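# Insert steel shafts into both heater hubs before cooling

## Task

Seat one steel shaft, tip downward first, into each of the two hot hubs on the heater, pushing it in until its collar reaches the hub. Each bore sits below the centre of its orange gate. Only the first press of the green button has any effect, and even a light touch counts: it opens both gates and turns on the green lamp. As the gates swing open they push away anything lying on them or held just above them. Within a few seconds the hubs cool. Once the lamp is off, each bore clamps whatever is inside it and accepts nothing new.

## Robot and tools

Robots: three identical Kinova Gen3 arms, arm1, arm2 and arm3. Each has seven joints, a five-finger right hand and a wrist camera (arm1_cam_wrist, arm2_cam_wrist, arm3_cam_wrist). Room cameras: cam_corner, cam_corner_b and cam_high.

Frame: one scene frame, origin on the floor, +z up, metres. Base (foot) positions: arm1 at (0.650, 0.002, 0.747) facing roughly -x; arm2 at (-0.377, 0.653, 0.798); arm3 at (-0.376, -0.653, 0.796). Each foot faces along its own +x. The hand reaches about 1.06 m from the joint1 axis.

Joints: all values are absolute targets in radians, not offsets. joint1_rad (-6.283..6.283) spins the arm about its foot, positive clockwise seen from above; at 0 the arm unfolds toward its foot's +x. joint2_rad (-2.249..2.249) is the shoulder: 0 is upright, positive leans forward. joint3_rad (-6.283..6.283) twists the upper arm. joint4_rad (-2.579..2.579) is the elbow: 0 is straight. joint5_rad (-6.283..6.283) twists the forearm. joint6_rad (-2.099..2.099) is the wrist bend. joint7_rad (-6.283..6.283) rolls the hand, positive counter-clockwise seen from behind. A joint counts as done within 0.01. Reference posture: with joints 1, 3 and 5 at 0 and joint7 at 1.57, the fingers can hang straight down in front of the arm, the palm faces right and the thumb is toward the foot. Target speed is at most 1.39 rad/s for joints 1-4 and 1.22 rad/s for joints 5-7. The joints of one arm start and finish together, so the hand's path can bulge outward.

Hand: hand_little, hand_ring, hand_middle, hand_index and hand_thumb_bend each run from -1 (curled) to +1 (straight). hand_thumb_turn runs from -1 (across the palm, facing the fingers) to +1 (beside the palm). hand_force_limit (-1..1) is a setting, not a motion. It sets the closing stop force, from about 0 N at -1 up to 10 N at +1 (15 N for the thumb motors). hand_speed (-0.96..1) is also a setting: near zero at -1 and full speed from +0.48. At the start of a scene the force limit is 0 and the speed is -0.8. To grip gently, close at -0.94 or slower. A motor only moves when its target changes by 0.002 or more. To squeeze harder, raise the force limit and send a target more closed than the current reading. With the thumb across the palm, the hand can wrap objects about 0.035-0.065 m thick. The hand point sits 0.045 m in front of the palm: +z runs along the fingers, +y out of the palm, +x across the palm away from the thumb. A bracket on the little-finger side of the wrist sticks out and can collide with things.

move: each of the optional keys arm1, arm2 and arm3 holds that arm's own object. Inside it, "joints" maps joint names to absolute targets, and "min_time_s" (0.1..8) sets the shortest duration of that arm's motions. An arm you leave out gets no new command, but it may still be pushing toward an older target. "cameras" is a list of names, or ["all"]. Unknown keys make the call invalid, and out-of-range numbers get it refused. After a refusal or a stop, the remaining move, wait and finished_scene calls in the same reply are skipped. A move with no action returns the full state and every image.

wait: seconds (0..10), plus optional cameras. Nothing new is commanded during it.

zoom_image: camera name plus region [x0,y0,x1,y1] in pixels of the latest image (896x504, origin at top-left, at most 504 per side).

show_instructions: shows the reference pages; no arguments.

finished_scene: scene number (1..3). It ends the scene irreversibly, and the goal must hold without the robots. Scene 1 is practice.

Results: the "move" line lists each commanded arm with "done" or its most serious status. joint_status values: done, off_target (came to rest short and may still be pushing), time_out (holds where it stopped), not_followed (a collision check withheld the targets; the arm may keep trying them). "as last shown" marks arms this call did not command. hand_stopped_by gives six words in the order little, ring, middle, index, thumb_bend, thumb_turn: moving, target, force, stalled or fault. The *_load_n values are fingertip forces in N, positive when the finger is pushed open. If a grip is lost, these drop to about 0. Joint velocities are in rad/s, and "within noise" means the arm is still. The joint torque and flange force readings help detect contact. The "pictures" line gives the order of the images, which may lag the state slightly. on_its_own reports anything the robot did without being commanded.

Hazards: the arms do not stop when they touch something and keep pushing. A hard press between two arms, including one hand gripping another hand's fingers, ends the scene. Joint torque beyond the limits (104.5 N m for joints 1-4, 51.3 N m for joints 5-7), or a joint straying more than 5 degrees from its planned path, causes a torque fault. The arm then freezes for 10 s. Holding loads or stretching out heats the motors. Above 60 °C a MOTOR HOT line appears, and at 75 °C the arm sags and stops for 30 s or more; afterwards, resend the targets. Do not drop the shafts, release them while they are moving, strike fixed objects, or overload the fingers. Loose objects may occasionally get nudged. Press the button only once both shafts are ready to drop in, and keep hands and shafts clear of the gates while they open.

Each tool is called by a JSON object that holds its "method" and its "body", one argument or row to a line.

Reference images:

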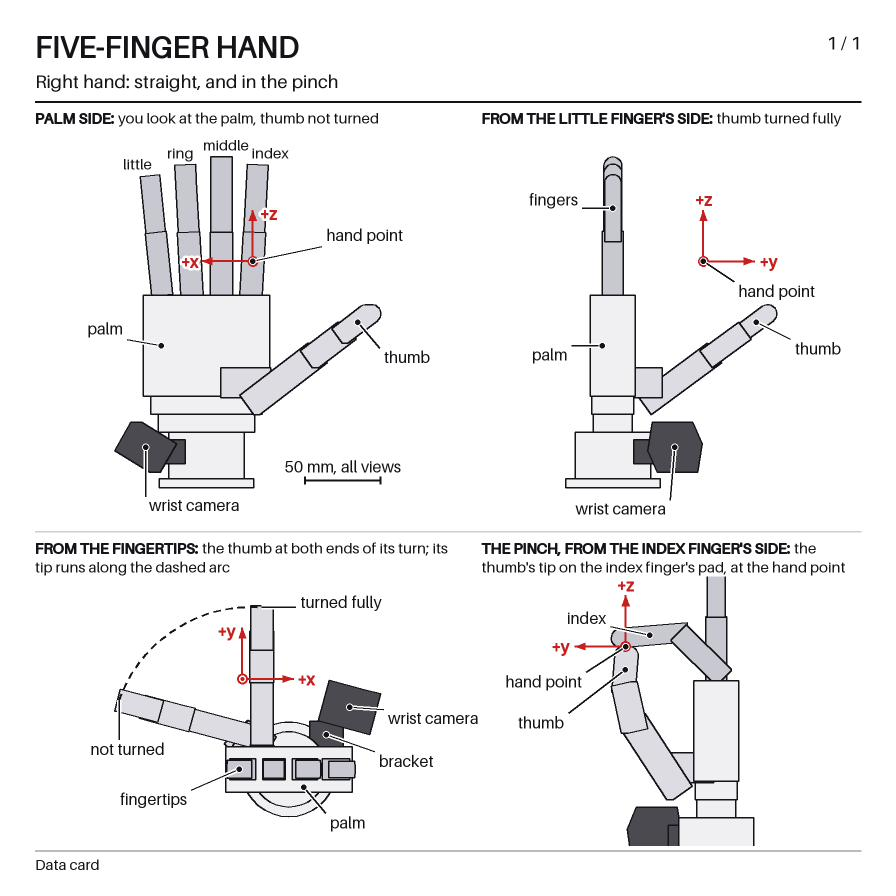

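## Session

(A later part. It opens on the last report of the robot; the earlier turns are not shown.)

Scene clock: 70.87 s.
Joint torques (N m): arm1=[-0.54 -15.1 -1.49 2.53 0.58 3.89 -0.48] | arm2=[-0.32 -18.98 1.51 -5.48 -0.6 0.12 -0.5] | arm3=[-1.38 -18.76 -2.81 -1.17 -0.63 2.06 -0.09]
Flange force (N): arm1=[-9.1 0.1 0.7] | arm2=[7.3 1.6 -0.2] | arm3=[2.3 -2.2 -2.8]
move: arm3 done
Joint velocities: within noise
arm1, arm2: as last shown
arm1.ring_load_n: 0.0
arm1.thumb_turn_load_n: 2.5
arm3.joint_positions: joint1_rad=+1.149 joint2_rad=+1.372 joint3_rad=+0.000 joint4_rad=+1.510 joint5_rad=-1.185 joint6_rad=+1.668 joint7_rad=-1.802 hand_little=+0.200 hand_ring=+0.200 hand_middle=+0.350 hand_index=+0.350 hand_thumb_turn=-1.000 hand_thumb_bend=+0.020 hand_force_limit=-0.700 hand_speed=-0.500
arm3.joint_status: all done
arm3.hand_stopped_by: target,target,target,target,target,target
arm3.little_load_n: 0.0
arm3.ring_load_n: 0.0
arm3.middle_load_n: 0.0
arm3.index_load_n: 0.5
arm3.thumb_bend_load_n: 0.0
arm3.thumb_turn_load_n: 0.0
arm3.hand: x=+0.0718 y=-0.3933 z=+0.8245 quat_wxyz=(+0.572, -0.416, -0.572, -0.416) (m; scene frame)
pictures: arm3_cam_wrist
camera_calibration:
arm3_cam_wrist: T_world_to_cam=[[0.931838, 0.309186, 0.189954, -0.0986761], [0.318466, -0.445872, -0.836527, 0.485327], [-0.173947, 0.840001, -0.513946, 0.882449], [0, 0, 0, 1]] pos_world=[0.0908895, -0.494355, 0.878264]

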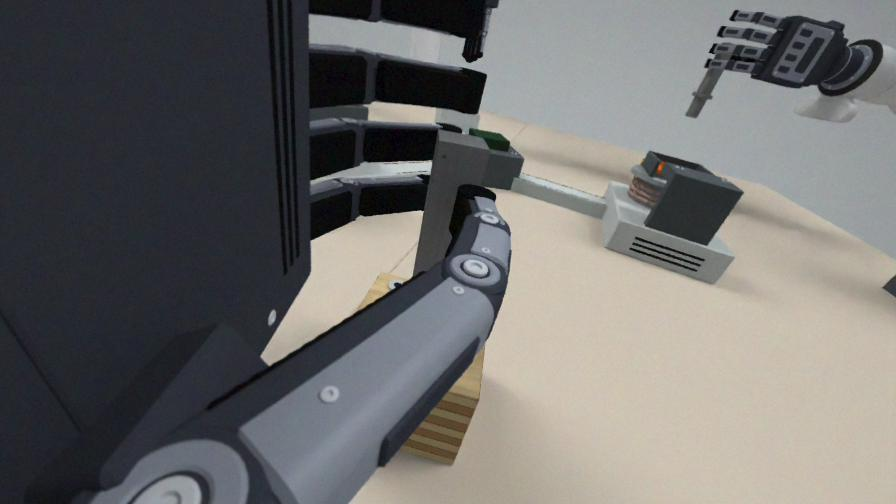

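{"method": "move", "body": {
  "arm3": {"joints": {"joint1_rad": 1.1522, "joint2_rad": 1.3696, "joint4_rad": 1.5223, "joint5_rad": -1.1813, "joint6_rad": 1.6651, "joint7_rad": -1.7928}, "min_time_s": 0.8},
  "cameras": ["arm3_cam_wrist"]
}}

{"method": "zoom_image", "body": {
  "camera": "arm3_cam_wrist",
  "region": [400, 100, 560, 220]
}}

Scene clock: 75.00 s.
Joint torques (N m): arm1=[-0.46 -15.13 -1.45 2.42 0.54 3.87 -0.51] | arm2=[-0.27 -18.97 1.49 -5.62 -0.58 0.1 -0.52] | arm3=[-1.37 -18.71 -2.78 -1.12 -0.59 2.08 -0.07]
Flange force (N): arm1=[-9.2 -0.3 0.9] | arm2=[6.8 1.5 -0.1] | arm3=[2.3 -2.1 -2.8]
move: arm3 done
Joint velocities: within noise
arm1, arm2: as last shown
arm1.index_load_n: 3.0
arm1.thumb_turn_load_n: 2.0
arm3.joint_positions: joint1_rad=+1.152 joint2_rad=+1.370 joint3_rad=+0.000 joint4_rad=+1.522 joint5_rad=-1.181 joint6_rad=+1.665 joint7_rad=-1.793 hand_little=+0.200 hand_ring=+0.200 hand_middle=+0.350 hand_index=+0.350 hand_thumb_turn=-1.000 hand_thumb_bend=+0.020 hand_force_limit=-0.700 hand_speed=-0.500
arm3.joint_status: all done
arm3.hand_stopped_by: target,target,target,target,target,target
arm3.little_load_n: 0.0
arm3.ring_load_n: -0.5
arm3.middle_load_n: 0.0
arm3.index_load_n: 0.0
arm3.thumb_bend_load_n: 0.0
arm3.thumb_turn_load_n: 0.0
arm3.hand: x=+0.0685 y=-0.3945 z=+0.8248 quat_wxyz=(+0.572, -0.416, -0.572, -0.416) (m; scene frame)
pictures: arm3_cam_wrist
camera_calibration:
arm3_cam_wrist: T_world_to_cam=[[0.931812, 0.309278, 0.189931, -0.0952502], [0.318489, -0.445836, -0.836537, 0.486164], [-0.174044, 0.839987, -0.513937, 0.882946], [0, 0, 0, 1]] pos_world=[0.0875893, -0.495455, 0.878564]

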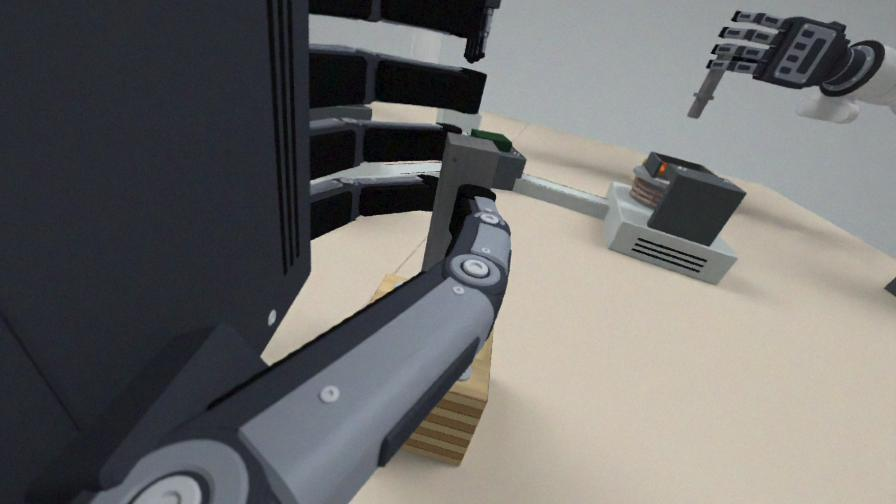

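Scaled by 3.150.

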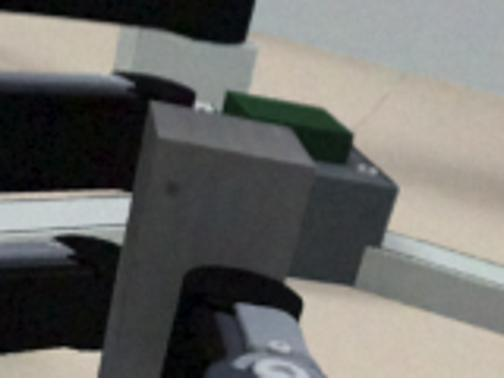

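{"method": "move", "body": {
  "arm3": {"joints": {"hand_speed": -0.88, "hand_force_limit": -0.5, "hand_index": -0.3, "hand_middle": -0.3}},
  "cameras": ["arm3_cam_wrist"]
}}

Scene clock: 77.43 s.
Joint torques (N m): arm1=[-0.41 -15.03 -1.49 2.45 0.52 3.87 -0.47] | arm2=[-0.38 -18.94 1.51 -5.54 -0.68 0.1 -0.54] | arm3=[-0.68 -18.48 -1.95 -1.62 -0.89 1.37 -0.12]
Flange force (N): arm1=[-8.8 0.0 0.9] | arm2=[7.0 1.8 -0.2] | arm3=[3.8 -3.2 -1.7]
move: arm3 off_target
Joint velocities: within noise
arm1.joint_positions: joint1_rad=+1.442 joint2_rad=+0.887 joint3_rad=+0.000 joint4_rad=+2.361 joint5_rad=-1.394 joint6_rad=+1.548 joint7_rad=-1.452 hand_little=+0.200 hand_ring=+0.200 hand_middle=+0.034 hand_index=+0.041 hand_thumb_turn=-1.000 hand_thumb_bend=+0.023 hand_force_limit=+0.200 hand_speed=-0.900
arm1.joint_status: not commanded
arm1.hand_stopped_by: target,target,force,force,target,target
arm1.little_load_n: 0.0
arm1.ring_load_n: 0.0
arm1.middle_load_n: 6.0
arm1.index_load_n: 3.0
arm1.thumb_bend_load_n: 8.0
arm1.thumb_turn_load_n: 2.0
arm1.hand: x=+0.3186 y=+0.2678 z=+0.9497 quat_wxyz=(+0.700, +0.099, -0.700, +0.098) (m; scene frame)
arm2: as last shown
arm3.joint_positions: joint1_rad=+1.152 joint2_rad=+1.370 joint3_rad=+0.000 joint4_rad=+1.522 joint5_rad=-1.181 joint6_rad=+1.665 joint7_rad=-1.793 hand_little=+0.200 hand_ring=+0.200 hand_middle=+0.040 hand_index=+0.051 hand_thumb_turn=-1.000 hand_thumb_bend=+0.021 hand_force_limit=-0.500 hand_speed=-0.880
arm3.joint_status: hand_middle off_target (ended at +0.040, target -0.300); hand_index off_target (ended at +0.051, target -0.300); the others done
arm3.hand_stopped_by: target,target,force,force,target,target
arm3.little_load_n: 0.0
arm3.ring_load_n: 0.0
arm3.middle_load_n: 5.0
arm3.index_load_n: 2.0
arm3.thumb_bend_load_n: 4.0
arm3.thumb_turn_load_n: 1.0
arm3.hand: x=+0.0685 y=-0.3945 z=+0.8248 quat_wxyz=(+0.572, -0.416, -0.572, -0.416) (m; scene frame)
pictures: arm3_cam_wrist
camera_calibration:
arm3_cam_wrist: T_world_to_cam=[[0.931804, 0.309216, 0.190073, -0.0954048], [0.318574, -0.445797, -0.836526, 0.486166], [-0.173933, 0.84003, -0.513903, 0.882929], [0, 0, 0, 1]] pos_world=[0.0875895, -0.495455, 0.878564]

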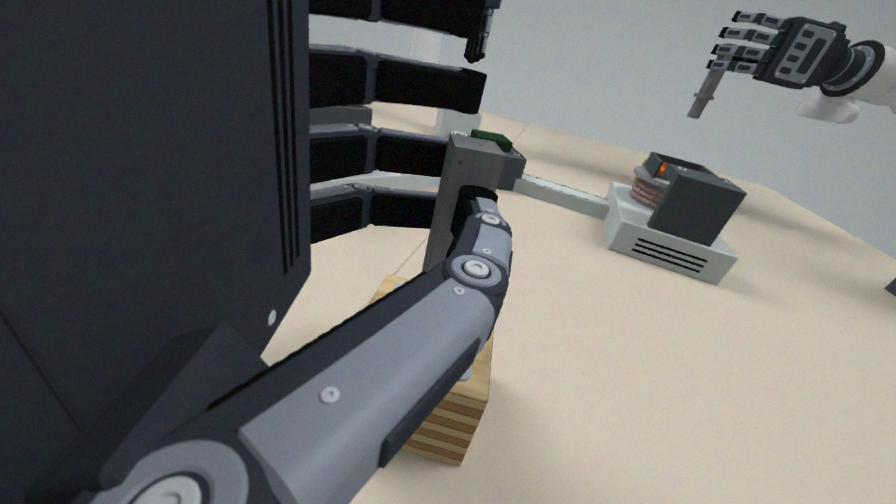

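{"method": "move", "body": {
  "arm3": {"joints": {"hand_index": -0.32}},
  "cameras": []
}}

{"method": "move", "body": {
  "arm3": {"joints": {"hand_speed": -0.9, "hand_force_limit": 0.2, "hand_middle": -0.34}},
  "cameras": []
}}

{"method": "move", "body": {
  "arm3": {"joints": {"hand_index": -0.36}},
  "cameras": []
}}

Scene clock: 78.30 s.
Joint torques (N m): arm1=[-0.53 -15.1 -1.45 2.55 0.59 3.9 -0.48] | arm2=[-0.31 -18.98 1.43 -5.61 -0.66 0.12 -0.52] | arm3=[-0.17 -18.65 -1.62 -1.97 -1.11 1.24 -0.09]
Flange force (N): arm1=[-9.1 0.2 0.8] | arm2=[6.8 1.6 0.0] | arm3=[4.1 -3.9 -0.7]
move: arm3 off_target
Joint velocities: within noise
arm1, arm2: as last shown
arm1.index_load_n: 3.5
arm3.joint_positions: joint1_rad=+1.152 joint2_rad=+1.370 joint3_rad=+0.000 joint4_rad=+1.522 joint5_rad=-1.181 joint6_rad=+1.665 joint7_rad=-1.793 hand_little=+0.200 hand_ring=+0.200 hand_middle=+0.040 hand_index=+0.042 hand_thumb_turn=-1.000 hand_thumb_bend=+0.021 hand_force_limit=-0.500 hand_speed=-0.880
arm3.joint_status: hand_index off_target (ended at +0.042, target -0.320)
arm3.hand_stopped_by: target,target,force,force,target,target
arm3.little_load_n: 0.0
arm3.ring_load_n: 0.0
arm3.middle_load_n: 3.0
arm3.index_load_n: 5.5
arm3.thumb_bend_load_n: 5.0
arm3.thumb_turn_load_n: 1.0
arm3.hand: x=+0.0685 y=-0.3945 z=+0.8248 quat_wxyz=(+0.572, -0.416, -0.572, -0.416) (m; scene frame)
pictures: none
No camera images: "cameras" was empty.

Scene clock: 78.70 s.
Joint torques (N m): arm1=[-0.56 -14.99 -1.41 2.59 0.56 3.88 -0.47] | arm2=[-0.3 -18.94 1.51 -5.49 -0.62 0.09 -0.52] | arm3=[-0.31 -18.34 -1.46 -1.95 -1.05 0.99 -0.12]
Flange force (N): arm1=[-8.7 0.3 0.6] | arm2=[7.2 1.6 -0.3] | arm3=[4.8 -3.9 -1.1]
move: arm3 off_target
Joint velocities: within noise
arm1, arm2: as last shown
arm3.joint_positions: joint1_rad=+1.152 joint2_rad=+1.370 joint3_rad=+0.000 joint4_rad=+1.522 joint5_rad=-1.181 joint6_rad=+1.665 joint7_rad=-1.793 hand_little=+0.200 hand_ring=+0.200 hand_middle=+0.033 hand_index=+0.042 hand_thumb_turn=-1.000 hand_thumb_bend=+0.022 hand_force_limit=+0.200 hand_speed=-0.900
arm3.joint_status: hand_middle off_target (ended at +0.033, target -0.340); the others done
arm3.hand_stopped_by: target,target,force,force,target,target
arm3.little_load_n: 0.0
arm3.ring_load_n: 0.0
arm3.middle_load_n: 6.0
arm3.index_load_n: 4.5
arm3.thumb_bend_load_n: 6.0
arm3.thumb_turn_load_n: 1.0
arm3.hand: x=+0.0685 y=-0.3945 z=+0.8248 quat_wxyz=(+0.572, -0.416, -0.572, -0.416) (m; scene frame)
pictures: none
No camera images: "cameras" was empty.

Scene clock: 79.10 s.
Joint torques (N m): arm1=[-0.45 -15.07 -1.49 2.48 0.51 3.87 -0.45] | arm2=[-0.32 -18.93 1.48 -5.44 -0.59 0.07 -0.5] | arm3=[0.07 -18.63 -1.27 -2.26 -1.25 0.93 -0.09]
Flange force (N): arm1=[-8.9 0.0 0.7] | arm2=[7.4 1.6 -0.5] | arm3=[4.7 -4.5 -0.3]
move: arm3 off_target
Joint velocities: within noise
arm1, arm2: as last shown
arm1.index_load_n: 3.0
arm1.thumb_bend_load_n: 7.5
arm2.index_load_n: 0.5
arm2.thumb_bend_load_n: -0.5
arm3.joint_positions: joint1_rad=+1.152 joint2_rad=+1.370 joint3_rad=+0.000 joint4_rad=+1.522 joint5_rad=-1.181 joint6_rad=+1.665 joint7_rad=-1.793 hand_little=+0.200 hand_ring=+0.200 hand_middle=+0.033 hand_index=+0.035 hand_thumb_turn=-1.000 hand_thumb_bend=+0.022 hand_force_limit=+0.200 hand_speed=-0.900
arm3.joint_status: hand_index off_target (ended at +0.035, target -0.360)
arm3.hand_stopped_by: target,target,force,force,target,target
arm3.little_load_n: 0.0
arm3.ring_load_n: 0.0
arm3.middle_load_n: 4.5
arm3.index_load_n: 7.0
arm3.thumb_bend_load_n: 7.0
arm3.thumb_turn_load_n: 1.0
arm3.hand: x=+0.0685 y=-0.3945 z=+0.8248 quat_wxyz=(+0.572, -0.416, -0.572, -0.416) (m; scene frame)
pictures: none
No camera images: "cameras" was empty.

{"method": "move", "body": {
  "arm3": {"joints": {"joint1_rad": 1.1515, "joint2_rad": 1.3688, "joint4_rad": 1.5263, "joint5_rad": -1.1805, "joint6_rad": 1.6641, "joint7_rad": -1.7897}, "min_time_s": 0.8},
  "cameras": ["arm3_cam_wrist"]
}}

Scene clock: 81.10 s.
Joint torques (N m): arm1=[-0.52 -15.03 -1.49 2.41 0.63 3.88 -0.44] | arm2=[-0.3 -18.88 1.5 -5.59 -0.64 0.11 -0.55] | arm3=[-1.13 -19.65 -3.37 -1.07 -0.72 2.81 0.05]
Flange force (N): arm1=[-8.7 -0.1 1.0] | arm2=[6.7 1.6 -0.2] | arm3=[-0.1 -1.9 -2.4]
move: arm3 done
Joint velocities: within noise
arm1, arm2: as last shown
arm1.index_load_n: 3.5
arm2.index_load_n: 0.0
arm2.thumb_bend_load_n: 0.0
arm3.joint_positions: joint1_rad=+1.152 joint2_rad=+1.369 joint3_rad=+0.000 joint4_rad=+1.526 joint5_rad=-1.181 joint6_rad=+1.664 joint7_rad=-1.790 hand_little=+0.200 hand_ring=+0.200 hand_middle=+0.033 hand_index=+0.035 hand_thumb_turn=-1.000 hand_thumb_bend=+0.022 hand_force_limit=+0.200 hand_speed=-0.900
arm3.joint_status: all done
arm3.hand_stopped_by: target,target,force,force,target,target
arm3.little_load_n: 0.0
arm3.ring_load_n: 0.0
arm3.middle_load_n: 4.0
arm3.index_load_n: 4.5
arm3.thumb_bend_load_n: 8.0
arm3.thumb_turn_load_n: 0.5
arm3.hand: x=+0.0671 y=-0.3941 z=+0.8249 quat_wxyz=(+0.572, -0.416, -0.572, -0.415) (m; scene frame)
pictures: arm3_cam_wrist
camera_calibration:
arm3_cam_wrist: T_world_to_cam=[[0.931443, 0.310313, 0.190052, -0.0938369], [0.319081, -0.445427, -0.83653, 0.486955], [-0.174932, 0.839822, -0.513905, 0.882416], [0, 0, 0, 1]] pos_world=[0.0863884, -0.49505, 0.878664]

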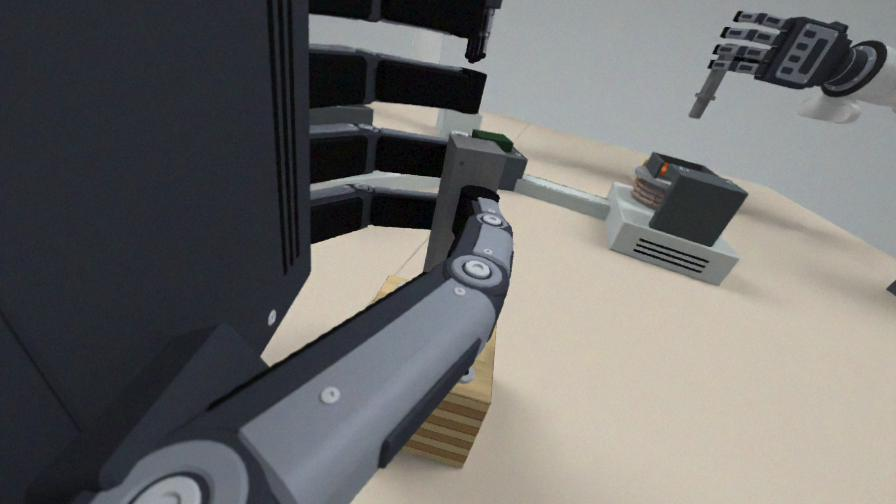

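{"method": "move", "body": {
  "arm3": {"joints": {"hand_force_limit": 0.3, "hand_index": -0.38, "hand_middle": -0.38}},
  "cameras": []
}}

Scene clock: 81.80 s.
Joint torques (N m): arm1=[-0.49 -15.03 -1.52 2.5 0.56 3.83 -0.47] | arm2=[-0.31 -18.99 1.43 -5.53 -0.61 0.08 -0.53] | arm3=[-0.7 -19.59 -2.9 -1.41 -0.95 2.45 0.04]
Flange force (N): arm1=[-8.8 0.1 0.7] | arm2=[7.2 1.7 -0.3] | arm3=[0.7 -2.6 -1.7]
move: arm3 off_target
Joint velocities: within noise
arm1: as last shown
arm1.thumb_bend_load_n: 8.0
arm1.thumb_turn_load_n: 2.5
arm2.joint_positions: joint1_rad=-0.123 joint2_rad=+0.594 joint3_rad=+0.000 joint4_rad=+1.540 joint5_rad=+0.000 joint6_rad=+1.007 joint7_rad=+1.571 hand_little=+1.000 hand_ring=+1.000 hand_middle=+1.000 hand_index=+1.000 hand_thumb_turn=+1.000 hand_thumb_bend=+1.000 hand_force_limit=+0.000 hand_speed=-0.800
arm2.joint_status: not commanded
arm2.hand_stopped_by: target,target,target,target,target,target
arm2.little_load_n: 0.0
arm2.ring_load_n: 0.0
arm2.middle_load_n: 0.0
arm2.index_load_n: 0.0
arm2.thumb_bend_load_n: 0.0
arm2.thumb_turn_load_n: 0.0
arm2.hand: x=-0.1723 y=+0.2185 z=+0.9352 quat_wxyz=(-0.007, +0.889, -0.457, -0.003) (m; scene frame)
arm3.joint_positions: joint1_rad=+1.151 joint2_rad=+1.369 joint3_rad=+0.000 joint4_rad=+1.526 joint5_rad=-1.180 joint6_rad=+1.664 joint7_rad=-1.790 hand_little=+0.200 hand_ring=+0.200 hand_middle=+0.016 hand_index=+0.019 hand_thumb_turn=-1.000 hand_thumb_bend=+0.024 hand_force_limit=+0.300 hand_speed=-0.900
arm3.joint_status: hand_middle off_target (ended at +0.016, target -0.380); hand_index off_target (ended at +0.019, target -0.380); the others done
arm3.hand_stopped_by: target,target,force,force,target,target
arm3.little_load_n: 0.0
arm3.ring_load_n: 0.0
arm3.middle_load_n: 7.0
arm3.index_load_n: 7.5
arm3.thumb_bend_load_n: 12.5
arm3.thumb_turn_load_n: 1.0
arm3.hand: x=+0.0671 y=-0.3941 z=+0.8249 quat_wxyz=(+0.572, -0.416, -0.572, -0.415) (m; scene frame)
pictures: none
No camera images: "cameras" was empty.

{"method": "move", "body": {
  "arm3": {"joints": {"joint1_rad": 1.1516, "joint2_rad": 1.3326, "joint4_rad": 1.5520, "joint5_rad": -1.1817, "joint6_rad": 1.6680, "joint7_rad": -1.7995}, "min_time_s": 1.2},
  "cameras": ["arm3_cam_wrist"]
}}

Scene clock: 84.73 s.
Joint torques (N m): arm1=[-0.51 -15.05 -1.46 2.47 0.57 3.87 -0.49] | arm2=[-0.32 -18.91 1.55 -5.49 -0.61 0.1 -0.54] | arm3=[-0.97 -20.02 -3.49 -1.47 -1.05 2.91 0.16]
Flange force (N): arm1=[-8.9 -0.1 0.8] | arm2=[7.1 1.7 -0.3] | arm3=[-0.6 -2.6 -2.2]
move: arm3 done
Joint velocities: within noise
arm1, arm2: as last shown
arm1.index_load_n: 3.0
arm1.thumb_turn_load_n: 2.0
arm2.ring_load_n: -0.5
arm3.joint_positions: joint1_rad=+1.152 joint2_rad=+1.333 joint3_rad=+0.000 joint4_rad=+1.552 joint5_rad=-1.182 joint6_rad=+1.668 joint7_rad=-1.800 hand_little=+0.200 hand_ring=+0.200 hand_middle=+0.016 hand_index=+0.019 hand_thumb_turn=-1.000 hand_thumb_bend=+0.024 hand_force_limit=+0.300 hand_speed=-0.900
arm3.joint_status: all done
arm3.hand_stopped_by: target,target,force,force,target,target
arm3.little_load_n: 0.0
arm3.ring_load_n: 0.0
arm3.middle_load_n: 7.0
arm3.index_load_n: 8.0
arm3.thumb_bend_load_n: 13.0
arm3.thumb_turn_load_n: 1.5
arm3.hand: x=+0.0673 y=-0.3941 z=+0.8406 quat_wxyz=(+0.572, -0.416, -0.572, -0.415) (m; scene frame)
pictures: arm3_cam_wrist
camera_calibration:
arm3_cam_wrist: T_world_to_cam=[[0.931531, 0.310023, 0.190092, -0.0971016], [0.318983, -0.445545, -0.836505, 0.499984], [-0.174641, 0.839866, -0.513931, 0.890523], [0, 0, 0, 1]] pos_world=[0.0864888, -0.495051, 0.894364]

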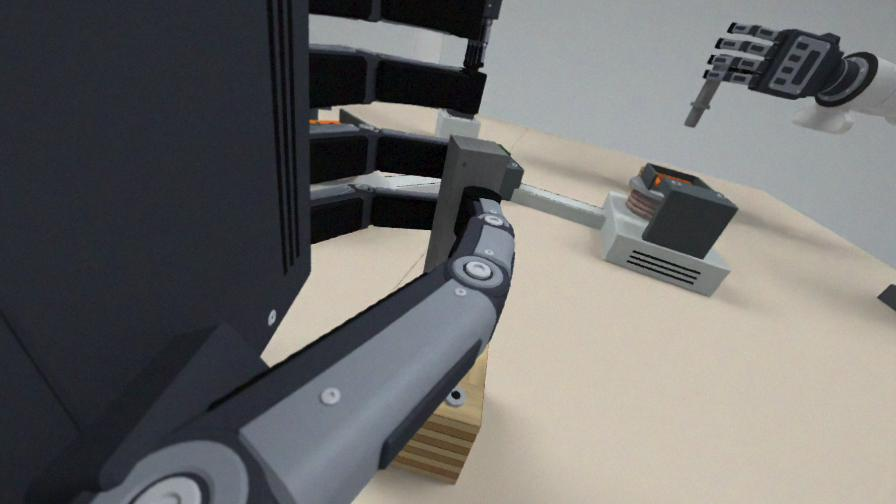

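{"method": "move", "body": {
  "arm3": {"joints": {"joint1_rad": 1.1516, "joint2_rad": 1.2965, "joint4_rad": 1.5758, "joint5_rad": -1.1831, "joint6_rad": 1.6725, "joint7_rad": -1.8109}, "min_time_s": 1.0},
  "cameras": []
}}

{"method": "move", "body": {
  "arm3": {"joints": {"joint1_rad": 1.1517, "joint2_rad": 1.2249, "joint4_rad": 1.6180, "joint5_rad": -1.1865, "joint6_rad": 1.6834, "joint7_rad": -1.8384}, "min_time_s": 1.0},
  "cameras": ["arm3_cam_wrist"]
}}

{"method": "move", "body": {
  "arm3": {"joints": {"joint1_rad": 1.1519, "joint2_rad": 1.0839, "joint4_rad": 1.6799, "joint5_rad": -1.1957, "joint6_rad": 1.7128, "joint7_rad": -1.9123}, "min_time_s": 1.2},
  "cameras": ["arm3_cam_wrist", "cam_corner", "cam_high"]
}}

Scene clock: 86.60 s.
Joint torques (N m): arm1=[-0.59 -15.09 -1.52 2.48 0.51 3.88 -0.48] | arm2=[-0.31 -18.94 1.48 -5.53 -0.65 0.1 -0.52] | arm3=[-1.18 -19.7 -3.42 -1.39 -0.92 2.82 0.09]
Flange force (N): arm1=[-9.0 -0.1 0.4] | arm2=[7.1 1.6 -0.3] | arm3=[-0.3 -2.3 -2.5]
move: arm3 done
Joint velocities: within noise
arm1, arm2: as last shown
arm1.middle_load_n: 5.5
arm1.index_load_n: 3.5
arm2.ring_load_n: 0.0
arm3.joint_positions: joint1_rad=+1.152 joint2_rad=+1.296 joint3_rad=+0.000 joint4_rad=+1.576 joint5_rad=-1.183 joint6_rad=+1.673 joint7_rad=-1.811 hand_little=+0.200 hand_ring=+0.200 hand_middle=+0.016 hand_index=+0.019 hand_thumb_turn=-1.000 hand_thumb_bend=+0.024 hand_force_limit=+0.300 hand_speed=-0.900
arm3.joint_status: all done
arm3.hand_stopped_by: target,target,force,force,target,target
arm3.little_load_n: 0.0
arm3.ring_load_n: 0.0
arm3.middle_load_n: 7.5
arm3.index_load_n: 7.0
arm3.thumb_bend_load_n: 13.0
arm3.thumb_turn_load_n: 1.0
arm3.hand: x=+0.0674 y=-0.3940 z=+0.8563 quat_wxyz=(+0.572, -0.416, -0.572, -0.415) (m; scene frame)
pictures: none
No camera images: "cameras" was empty.

Scene clock: 87.90 s.
Joint torques (N m): arm1=[-0.5 -15.05 -1.44 2.49 0.5 3.88 -0.47] | arm2=[-0.27 -18.98 1.49 -5.58 -0.6 0.11 -0.53] | arm3=[-1.42 -19.45 -3.54 -1.52 -0.97 2.88 0.06]
Flange force (N): arm1=[-8.9 0.0 0.6] | arm2=[6.9 1.6 -0.1] | arm3=[-0.4 -2.3 -2.9]
move: arm3 done
Joint velocities: within noise
arm1.joint_positions: joint1_rad=+1.442 joint2_rad=+0.887 joint3_rad=+0.000 joint4_rad=+2.361 joint5_rad=-1.394 joint6_rad=+1.548 joint7_rad=-1.452 hand_little=+0.200 hand_ring=+0.200 hand_middle=+0.034 hand_index=+0.041 hand_thumb_turn=-1.000 hand_thumb_bend=+0.023 hand_force_limit=+0.200 hand_speed=-0.900
arm1.joint_status: not commanded
arm1.hand_stopped_by: target,target,force,force,target,target
arm1.little_load_n: 0.0
arm1.ring_load_n: 0.0
arm1.middle_load_n: 6.0
arm1.index_load_n: 3.5
arm1.thumb_bend_load_n: 8.5
arm1.thumb_turn_load_n: 2.0
arm1.hand: x=+0.3186 y=+0.2678 z=+0.9497 quat_wxyz=(+0.700, +0.099, -0.700, +0.098) (m; scene frame)
arm2: as last shown
arm3.joint_positions: joint1_rad=+1.152 joint2_rad=+1.225 joint3_rad=+0.000 joint4_rad=+1.618 joint5_rad=-1.186 joint6_rad=+1.683 joint7_rad=-1.838 hand_little=+0.200 hand_ring=+0.200 hand_middle=+0.016 hand_index=+0.019 hand_thumb_turn=-1.000 hand_thumb_bend=+0.024 hand_force_limit=+0.300 hand_speed=-0.900
arm3.joint_status: all done
arm3.hand_stopped_by: target,target,force,force,target,target
arm3.little_load_n: 0.0
arm3.ring_load_n: 0.0
arm3.middle_load_n: 7.5
arm3.index_load_n: 6.0
arm3.thumb_bend_load_n: 12.5
arm3.thumb_turn_load_n: 0.5
arm3.hand: x=+0.0675 y=-0.3940 z=+0.8875 quat_wxyz=(+0.572, -0.416, -0.572, -0.416) (m; scene frame)
pictures: arm3_cam_wrist
camera_calibration:
arm3_cam_wrist: T_world_to_cam=[[0.931805, 0.309243, 0.190021, -0.106452], [0.318567, -0.445915, -0.836466, 0.538999], [-0.173939, 0.839958, -0.51402, 0.914715], [0, 0, 0, 1]] pos_world=[0.0865895, -0.495055, 0.941264]

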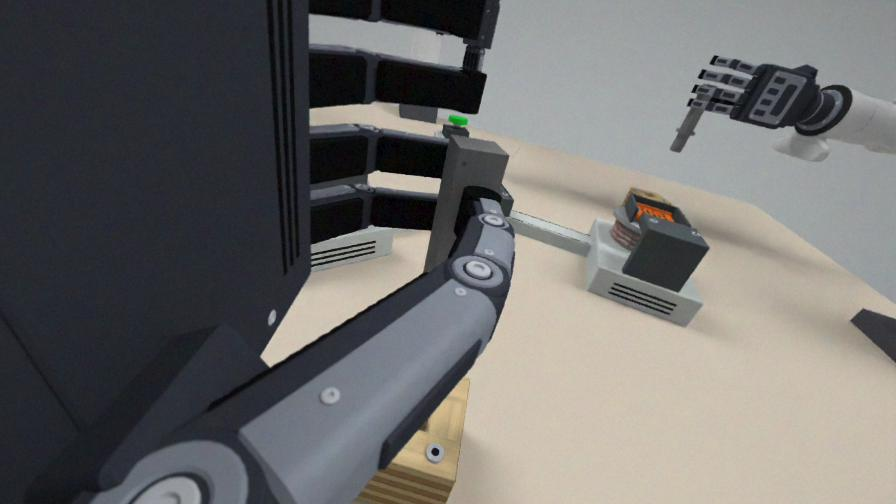

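Scene clock: 89.40 s.
Joint torques (N m): arm1=[-0.47 -15.08 -1.43 2.57 0.55 3.9 -0.49] | arm2=[-0.27 -18.92 1.5 -5.53 -0.61 0.12 -0.53] | arm3=[-1.34 -19.01 -3.37 -2.21 -1.2 2.8 0.05]
Flange force (N): arm1=[-9.1 0.2 0.8] | arm2=[7.0 1.5 -0.2] | arm3=[-0.5 -2.5 -2.7]
move: arm3 done
Joint velocities: within noise
arm1, arm2: as last shown
arm1.index_load_n: 3.0
arm1.thumb_bend_load_n: 8.0
arm3.joint_positions: joint1_rad=+1.152 joint2_rad=+1.084 joint3_rad=+0.000 joint4_rad=+1.680 joint5_rad=-1.196 joint6_rad=+1.713 joint7_rad=-1.912 hand_little=+0.200 hand_ring=+0.200 hand_middle=+0.016 hand_index=+0.019 hand_thumb_turn=-1.000 hand_thumb_bend=+0.024 hand_force_limit=+0.300 hand_speed=-0.900
arm3.joint_status: all done
arm3.hand_stopped_by: target,target,force,force,target,target
arm3.little_load_n: 0.0
arm3.ring_load_n: 0.0
arm3.middle_load_n: 8.0
arm3.index_load_n: 6.0
arm3.thumb_bend_load_n: 12.5
arm3.thumb_turn_load_n: 0.5
arm3.hand: x=+0.0676 y=-0.3940 z=+0.9499 quat_wxyz=(+0.572, -0.416, -0.572, -0.416) (m; scene frame)
pictures: arm3_cam_wrist, cam_corner, cam_high
camera_calibration:
arm3_cam_wrist: T_world_to_cam=[[0.931792, 0.309207, 0.190146, -0.118595], [0.318659, -0.445913, -0.836432, 0.591249], [-0.173842, 0.839972, -0.51403, 0.946783], [0, 0, 0, 1]] pos_world=[0.0866897, -0.494955, 1.00376]

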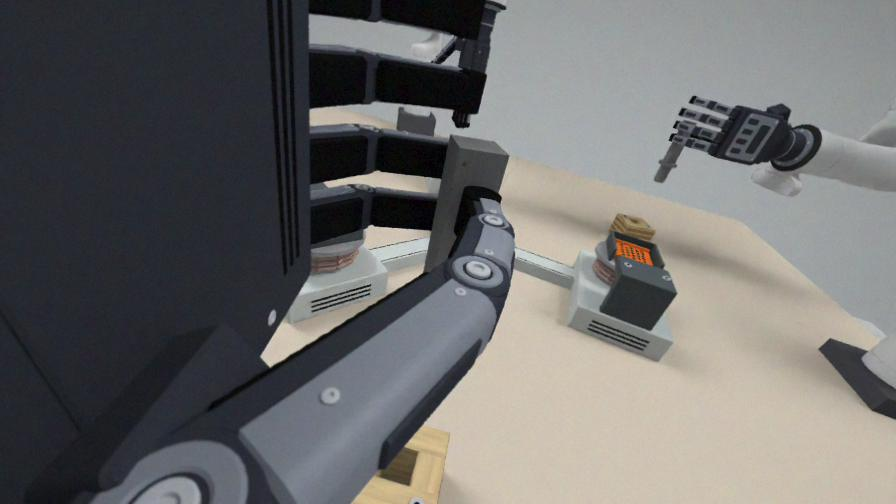

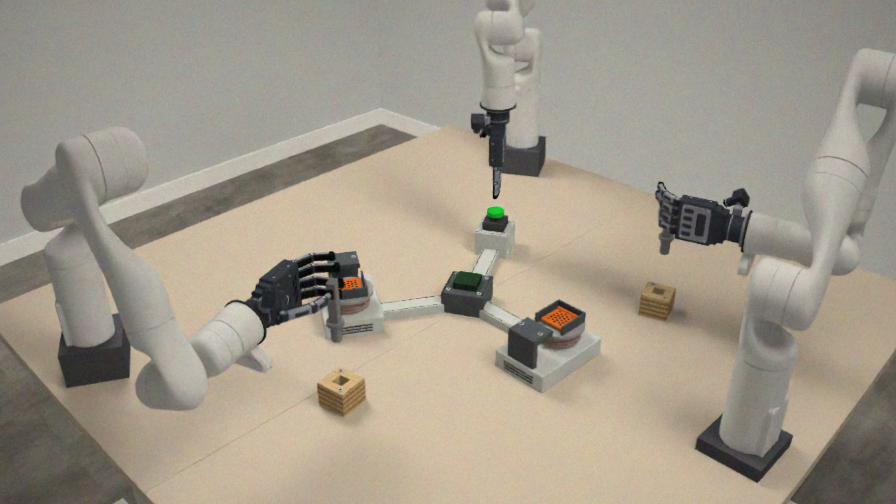

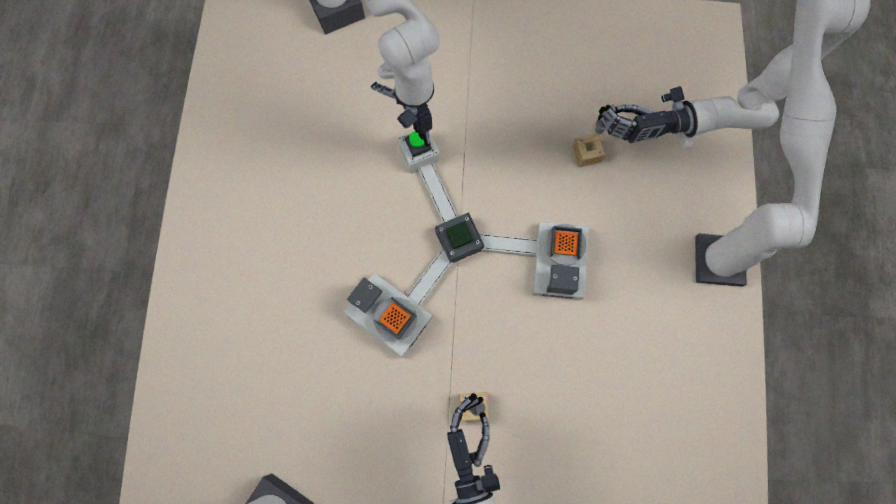

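{"method": "zoom_image", "body": {
  "camera": "cam_corner",
  "region": [600, 170, 760, 330]
}}

{"method": "zoom_image", "body": {
  "camera": "cam_corner",
  "region": [260, 230, 420, 430]
}}

Scaled by 3.150.

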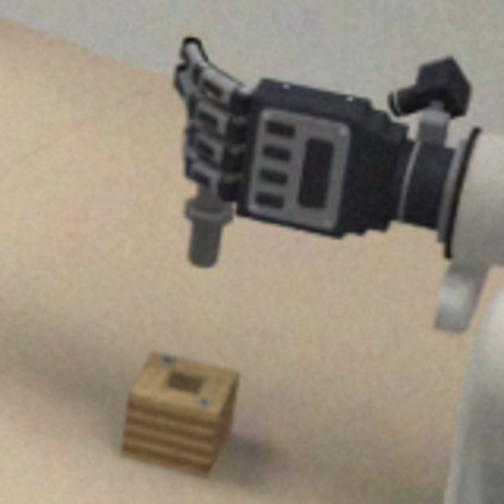

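Scaled by 2.520.

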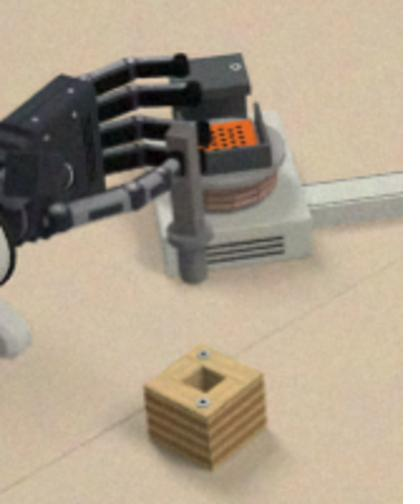

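{"method": "zoom_image", "body": {
  "camera": "arm3_cam_wrist",
  "region": [400, 100, 560, 220]
}}

{"method": "zoom_image", "body": {
  "camera": "cam_high",
  "region": [420, 370, 540, 490]
}}

{"method": "zoom_image", "body": {
  "camera": "cam_high",
  "region": [560, 80, 680, 200]
}}

Scaled by 3.150.

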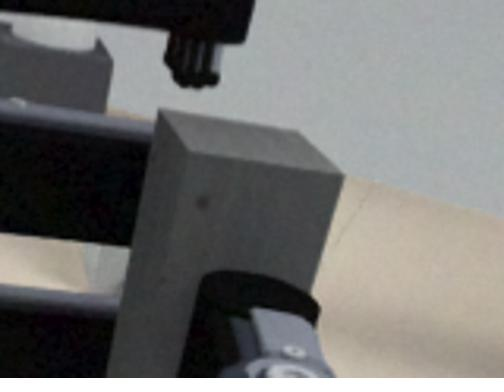

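Scaled by 4.200.

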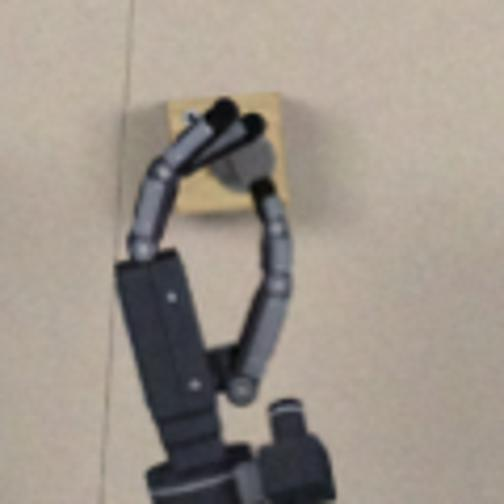

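Scaled by 4.200.

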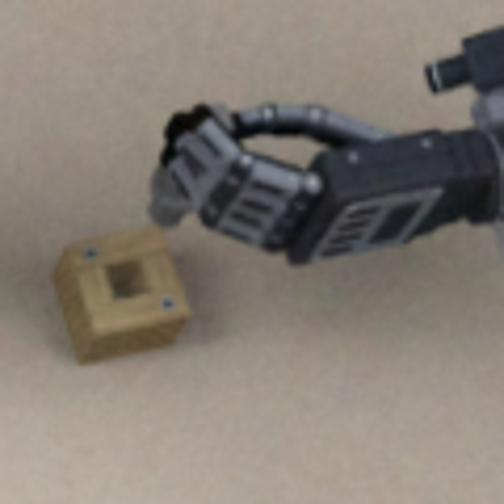

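{"method": "move", "body": {
  "arm1": {"joints": {"joint1_rad": 0.8269, "joint2_rad": 0.8833, "joint4_rad": 2.3007, "joint5_rad": -1.2404, "joint6_rad": 1.5448, "joint7_rad": -1.5238}, "min_time_s": 2},
  "arm3": {"joints": {"joint1_rad": 0.5929, "joint2_rad": 1.0377, "joint4_rad": 2.2560, "joint5_rad": -1.7284, "joint6_rad": 1.5926, "joint7_rad": -1.4119}, "min_time_s": 2.5},
  "cameras": ["arm1_cam_wrist","arm3_cam_wrist","cam_corner","cam_corner_b","cam_high"]
}}

Scene clock: 99.50 s.
Joint torques (N m): arm1=[-0.59 -15.05 -1.4 2.38 0.34 3.93 -0.45] | arm2=[-0.34 -18.95 1.47 -5.58 -0.62 0.12 -0.49] | arm3=[-1.46 -15.91 -3.46 0.63 0.46 2.94 0.09]
Flange force (N): arm1=[-8.7 0.4 0.8] | arm2=[6.9 1.6 -0.1] | arm3=[-0.6 0.3 -4.8]
move: arm1 done; arm3 done
Joint velocities: within noise
arm1.joint_positions: joint1_rad=+0.827 joint2_rad=+0.883 joint3_rad=+0.000 joint4_rad=+2.301 joint5_rad=-1.240 joint6_rad=+1.545 joint7_rad=-1.524 hand_little=+0.200 hand_ring=+0.200 hand_middle=+0.034 hand_index=+0.041 hand_thumb_turn=-1.000 hand_thumb_bend=+0.023 hand_force_limit=+0.200 hand_speed=-0.900
arm1.joint_status: all done
arm1.hand_stopped_by: target,target,force,force,target,target
arm1.little_load_n: 0.5
arm1.ring_load_n: 0.0
arm1.middle_load_n: 6.0
arm1.index_load_n: 3.5
arm1.thumb_bend_load_n: 8.0
arm1.thumb_turn_load_n: 2.0
arm1.hand: x=+0.2508 y=+0.0077 z=+0.9498 quat_wxyz=(+0.612, +0.354, -0.613, +0.353) (m; scene frame)
arm2: as last shown
arm3.joint_positions: joint1_rad=+0.593 joint2_rad=+1.038 joint3_rad=+0.000 joint4_rad=+2.256 joint5_rad=-1.728 joint6_rad=+1.593 joint7_rad=-1.412 hand_little=+0.200 hand_ring=+0.200 hand_middle=+0.016 hand_index=+0.019 hand_thumb_turn=-1.000 hand_thumb_bend=+0.024 hand_force_limit=+0.300 hand_speed=-0.900
arm3.joint_status: all done
arm3.hand_stopped_by: target,target,force,force,target,target
arm3.little_load_n: 0.0
arm3.ring_load_n: 0.0
arm3.middle_load_n: 7.5
arm3.index_load_n: 6.0
arm3.thumb_bend_load_n: 13.0
arm3.thumb_turn_load_n: 0.5
arm3.hand: x=-0.1250 y=-0.2061 z=+0.9500 quat_wxyz=(+0.572, -0.416, -0.572, -0.416) (m; scene frame)
pictures: arm1_cam_wrist, arm3_cam_wrist, cam_corner, cam_corner_b, cam_high
camera_calibration:
arm1_cam_wrist: T_world_to_cam=[[-0.866596, 0.423753, 0.263525, -0.0321248], [0.0517643, 0.601583, -0.797131, 0.73624], [-0.496319, -0.677149, -0.543265, 0.762123], [0, 0, 0, 1]] pos_world=[0.312306, 0.0867746, 1.00938]
arm3_cam_wrist: T_world_to_cam=[[0.931769, 0.309294, 0.190115, 0.00280446], [0.318672, -0.44588, -0.836444, 0.736518], [-0.173939, 0.839957, -0.514021, 0.755498], [0, 0, 0, 1]] pos_world=[-0.10591, -0.307055, 1.00386]

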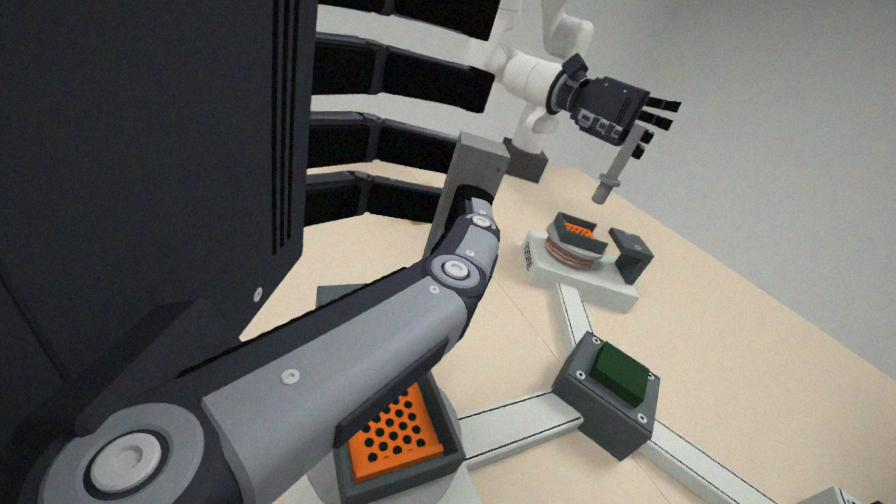

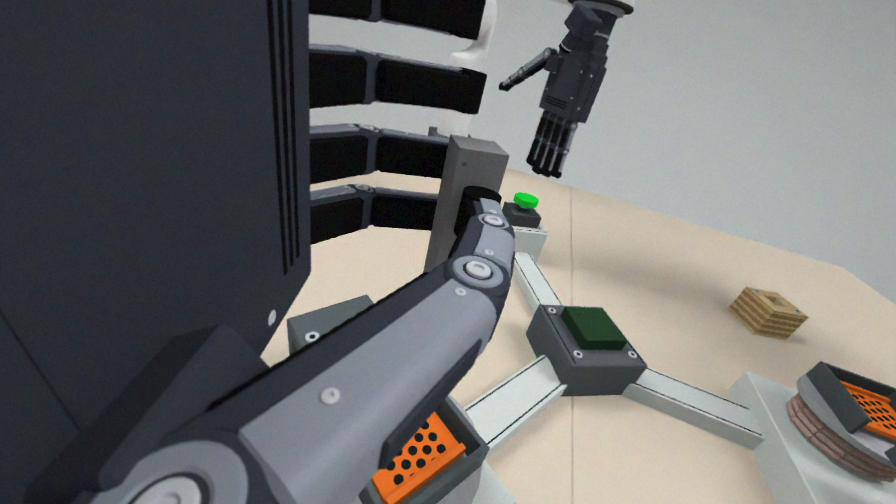

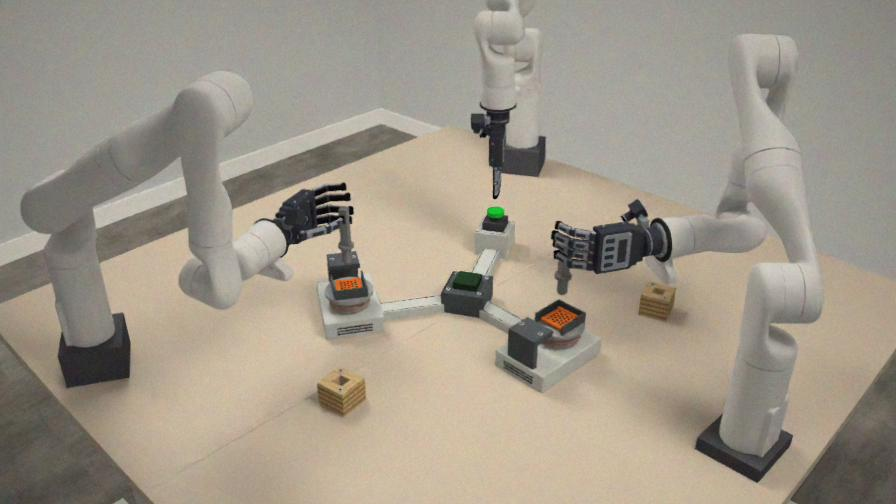

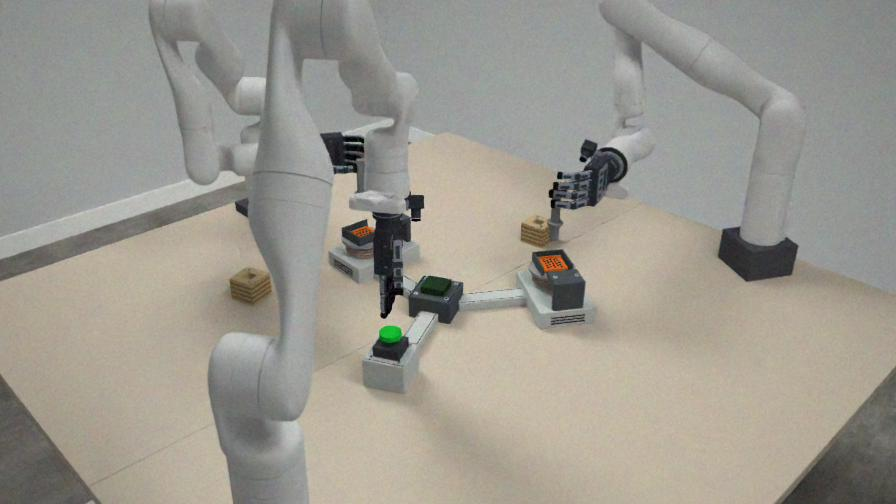

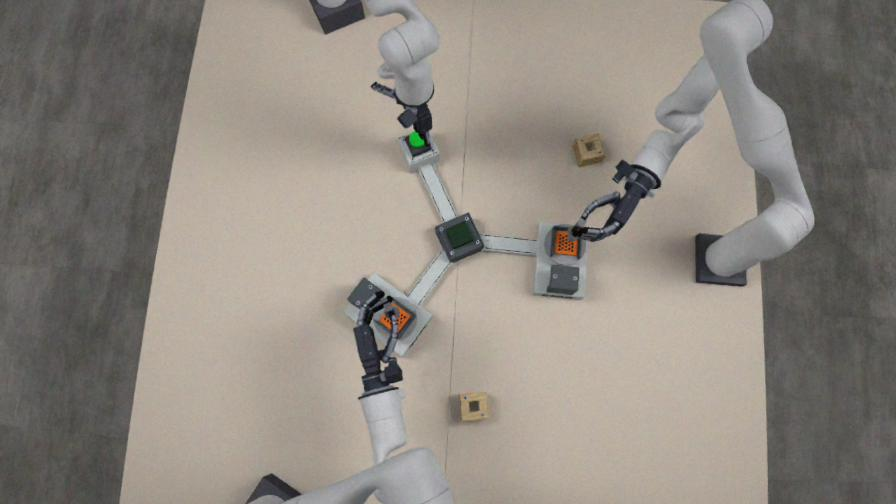

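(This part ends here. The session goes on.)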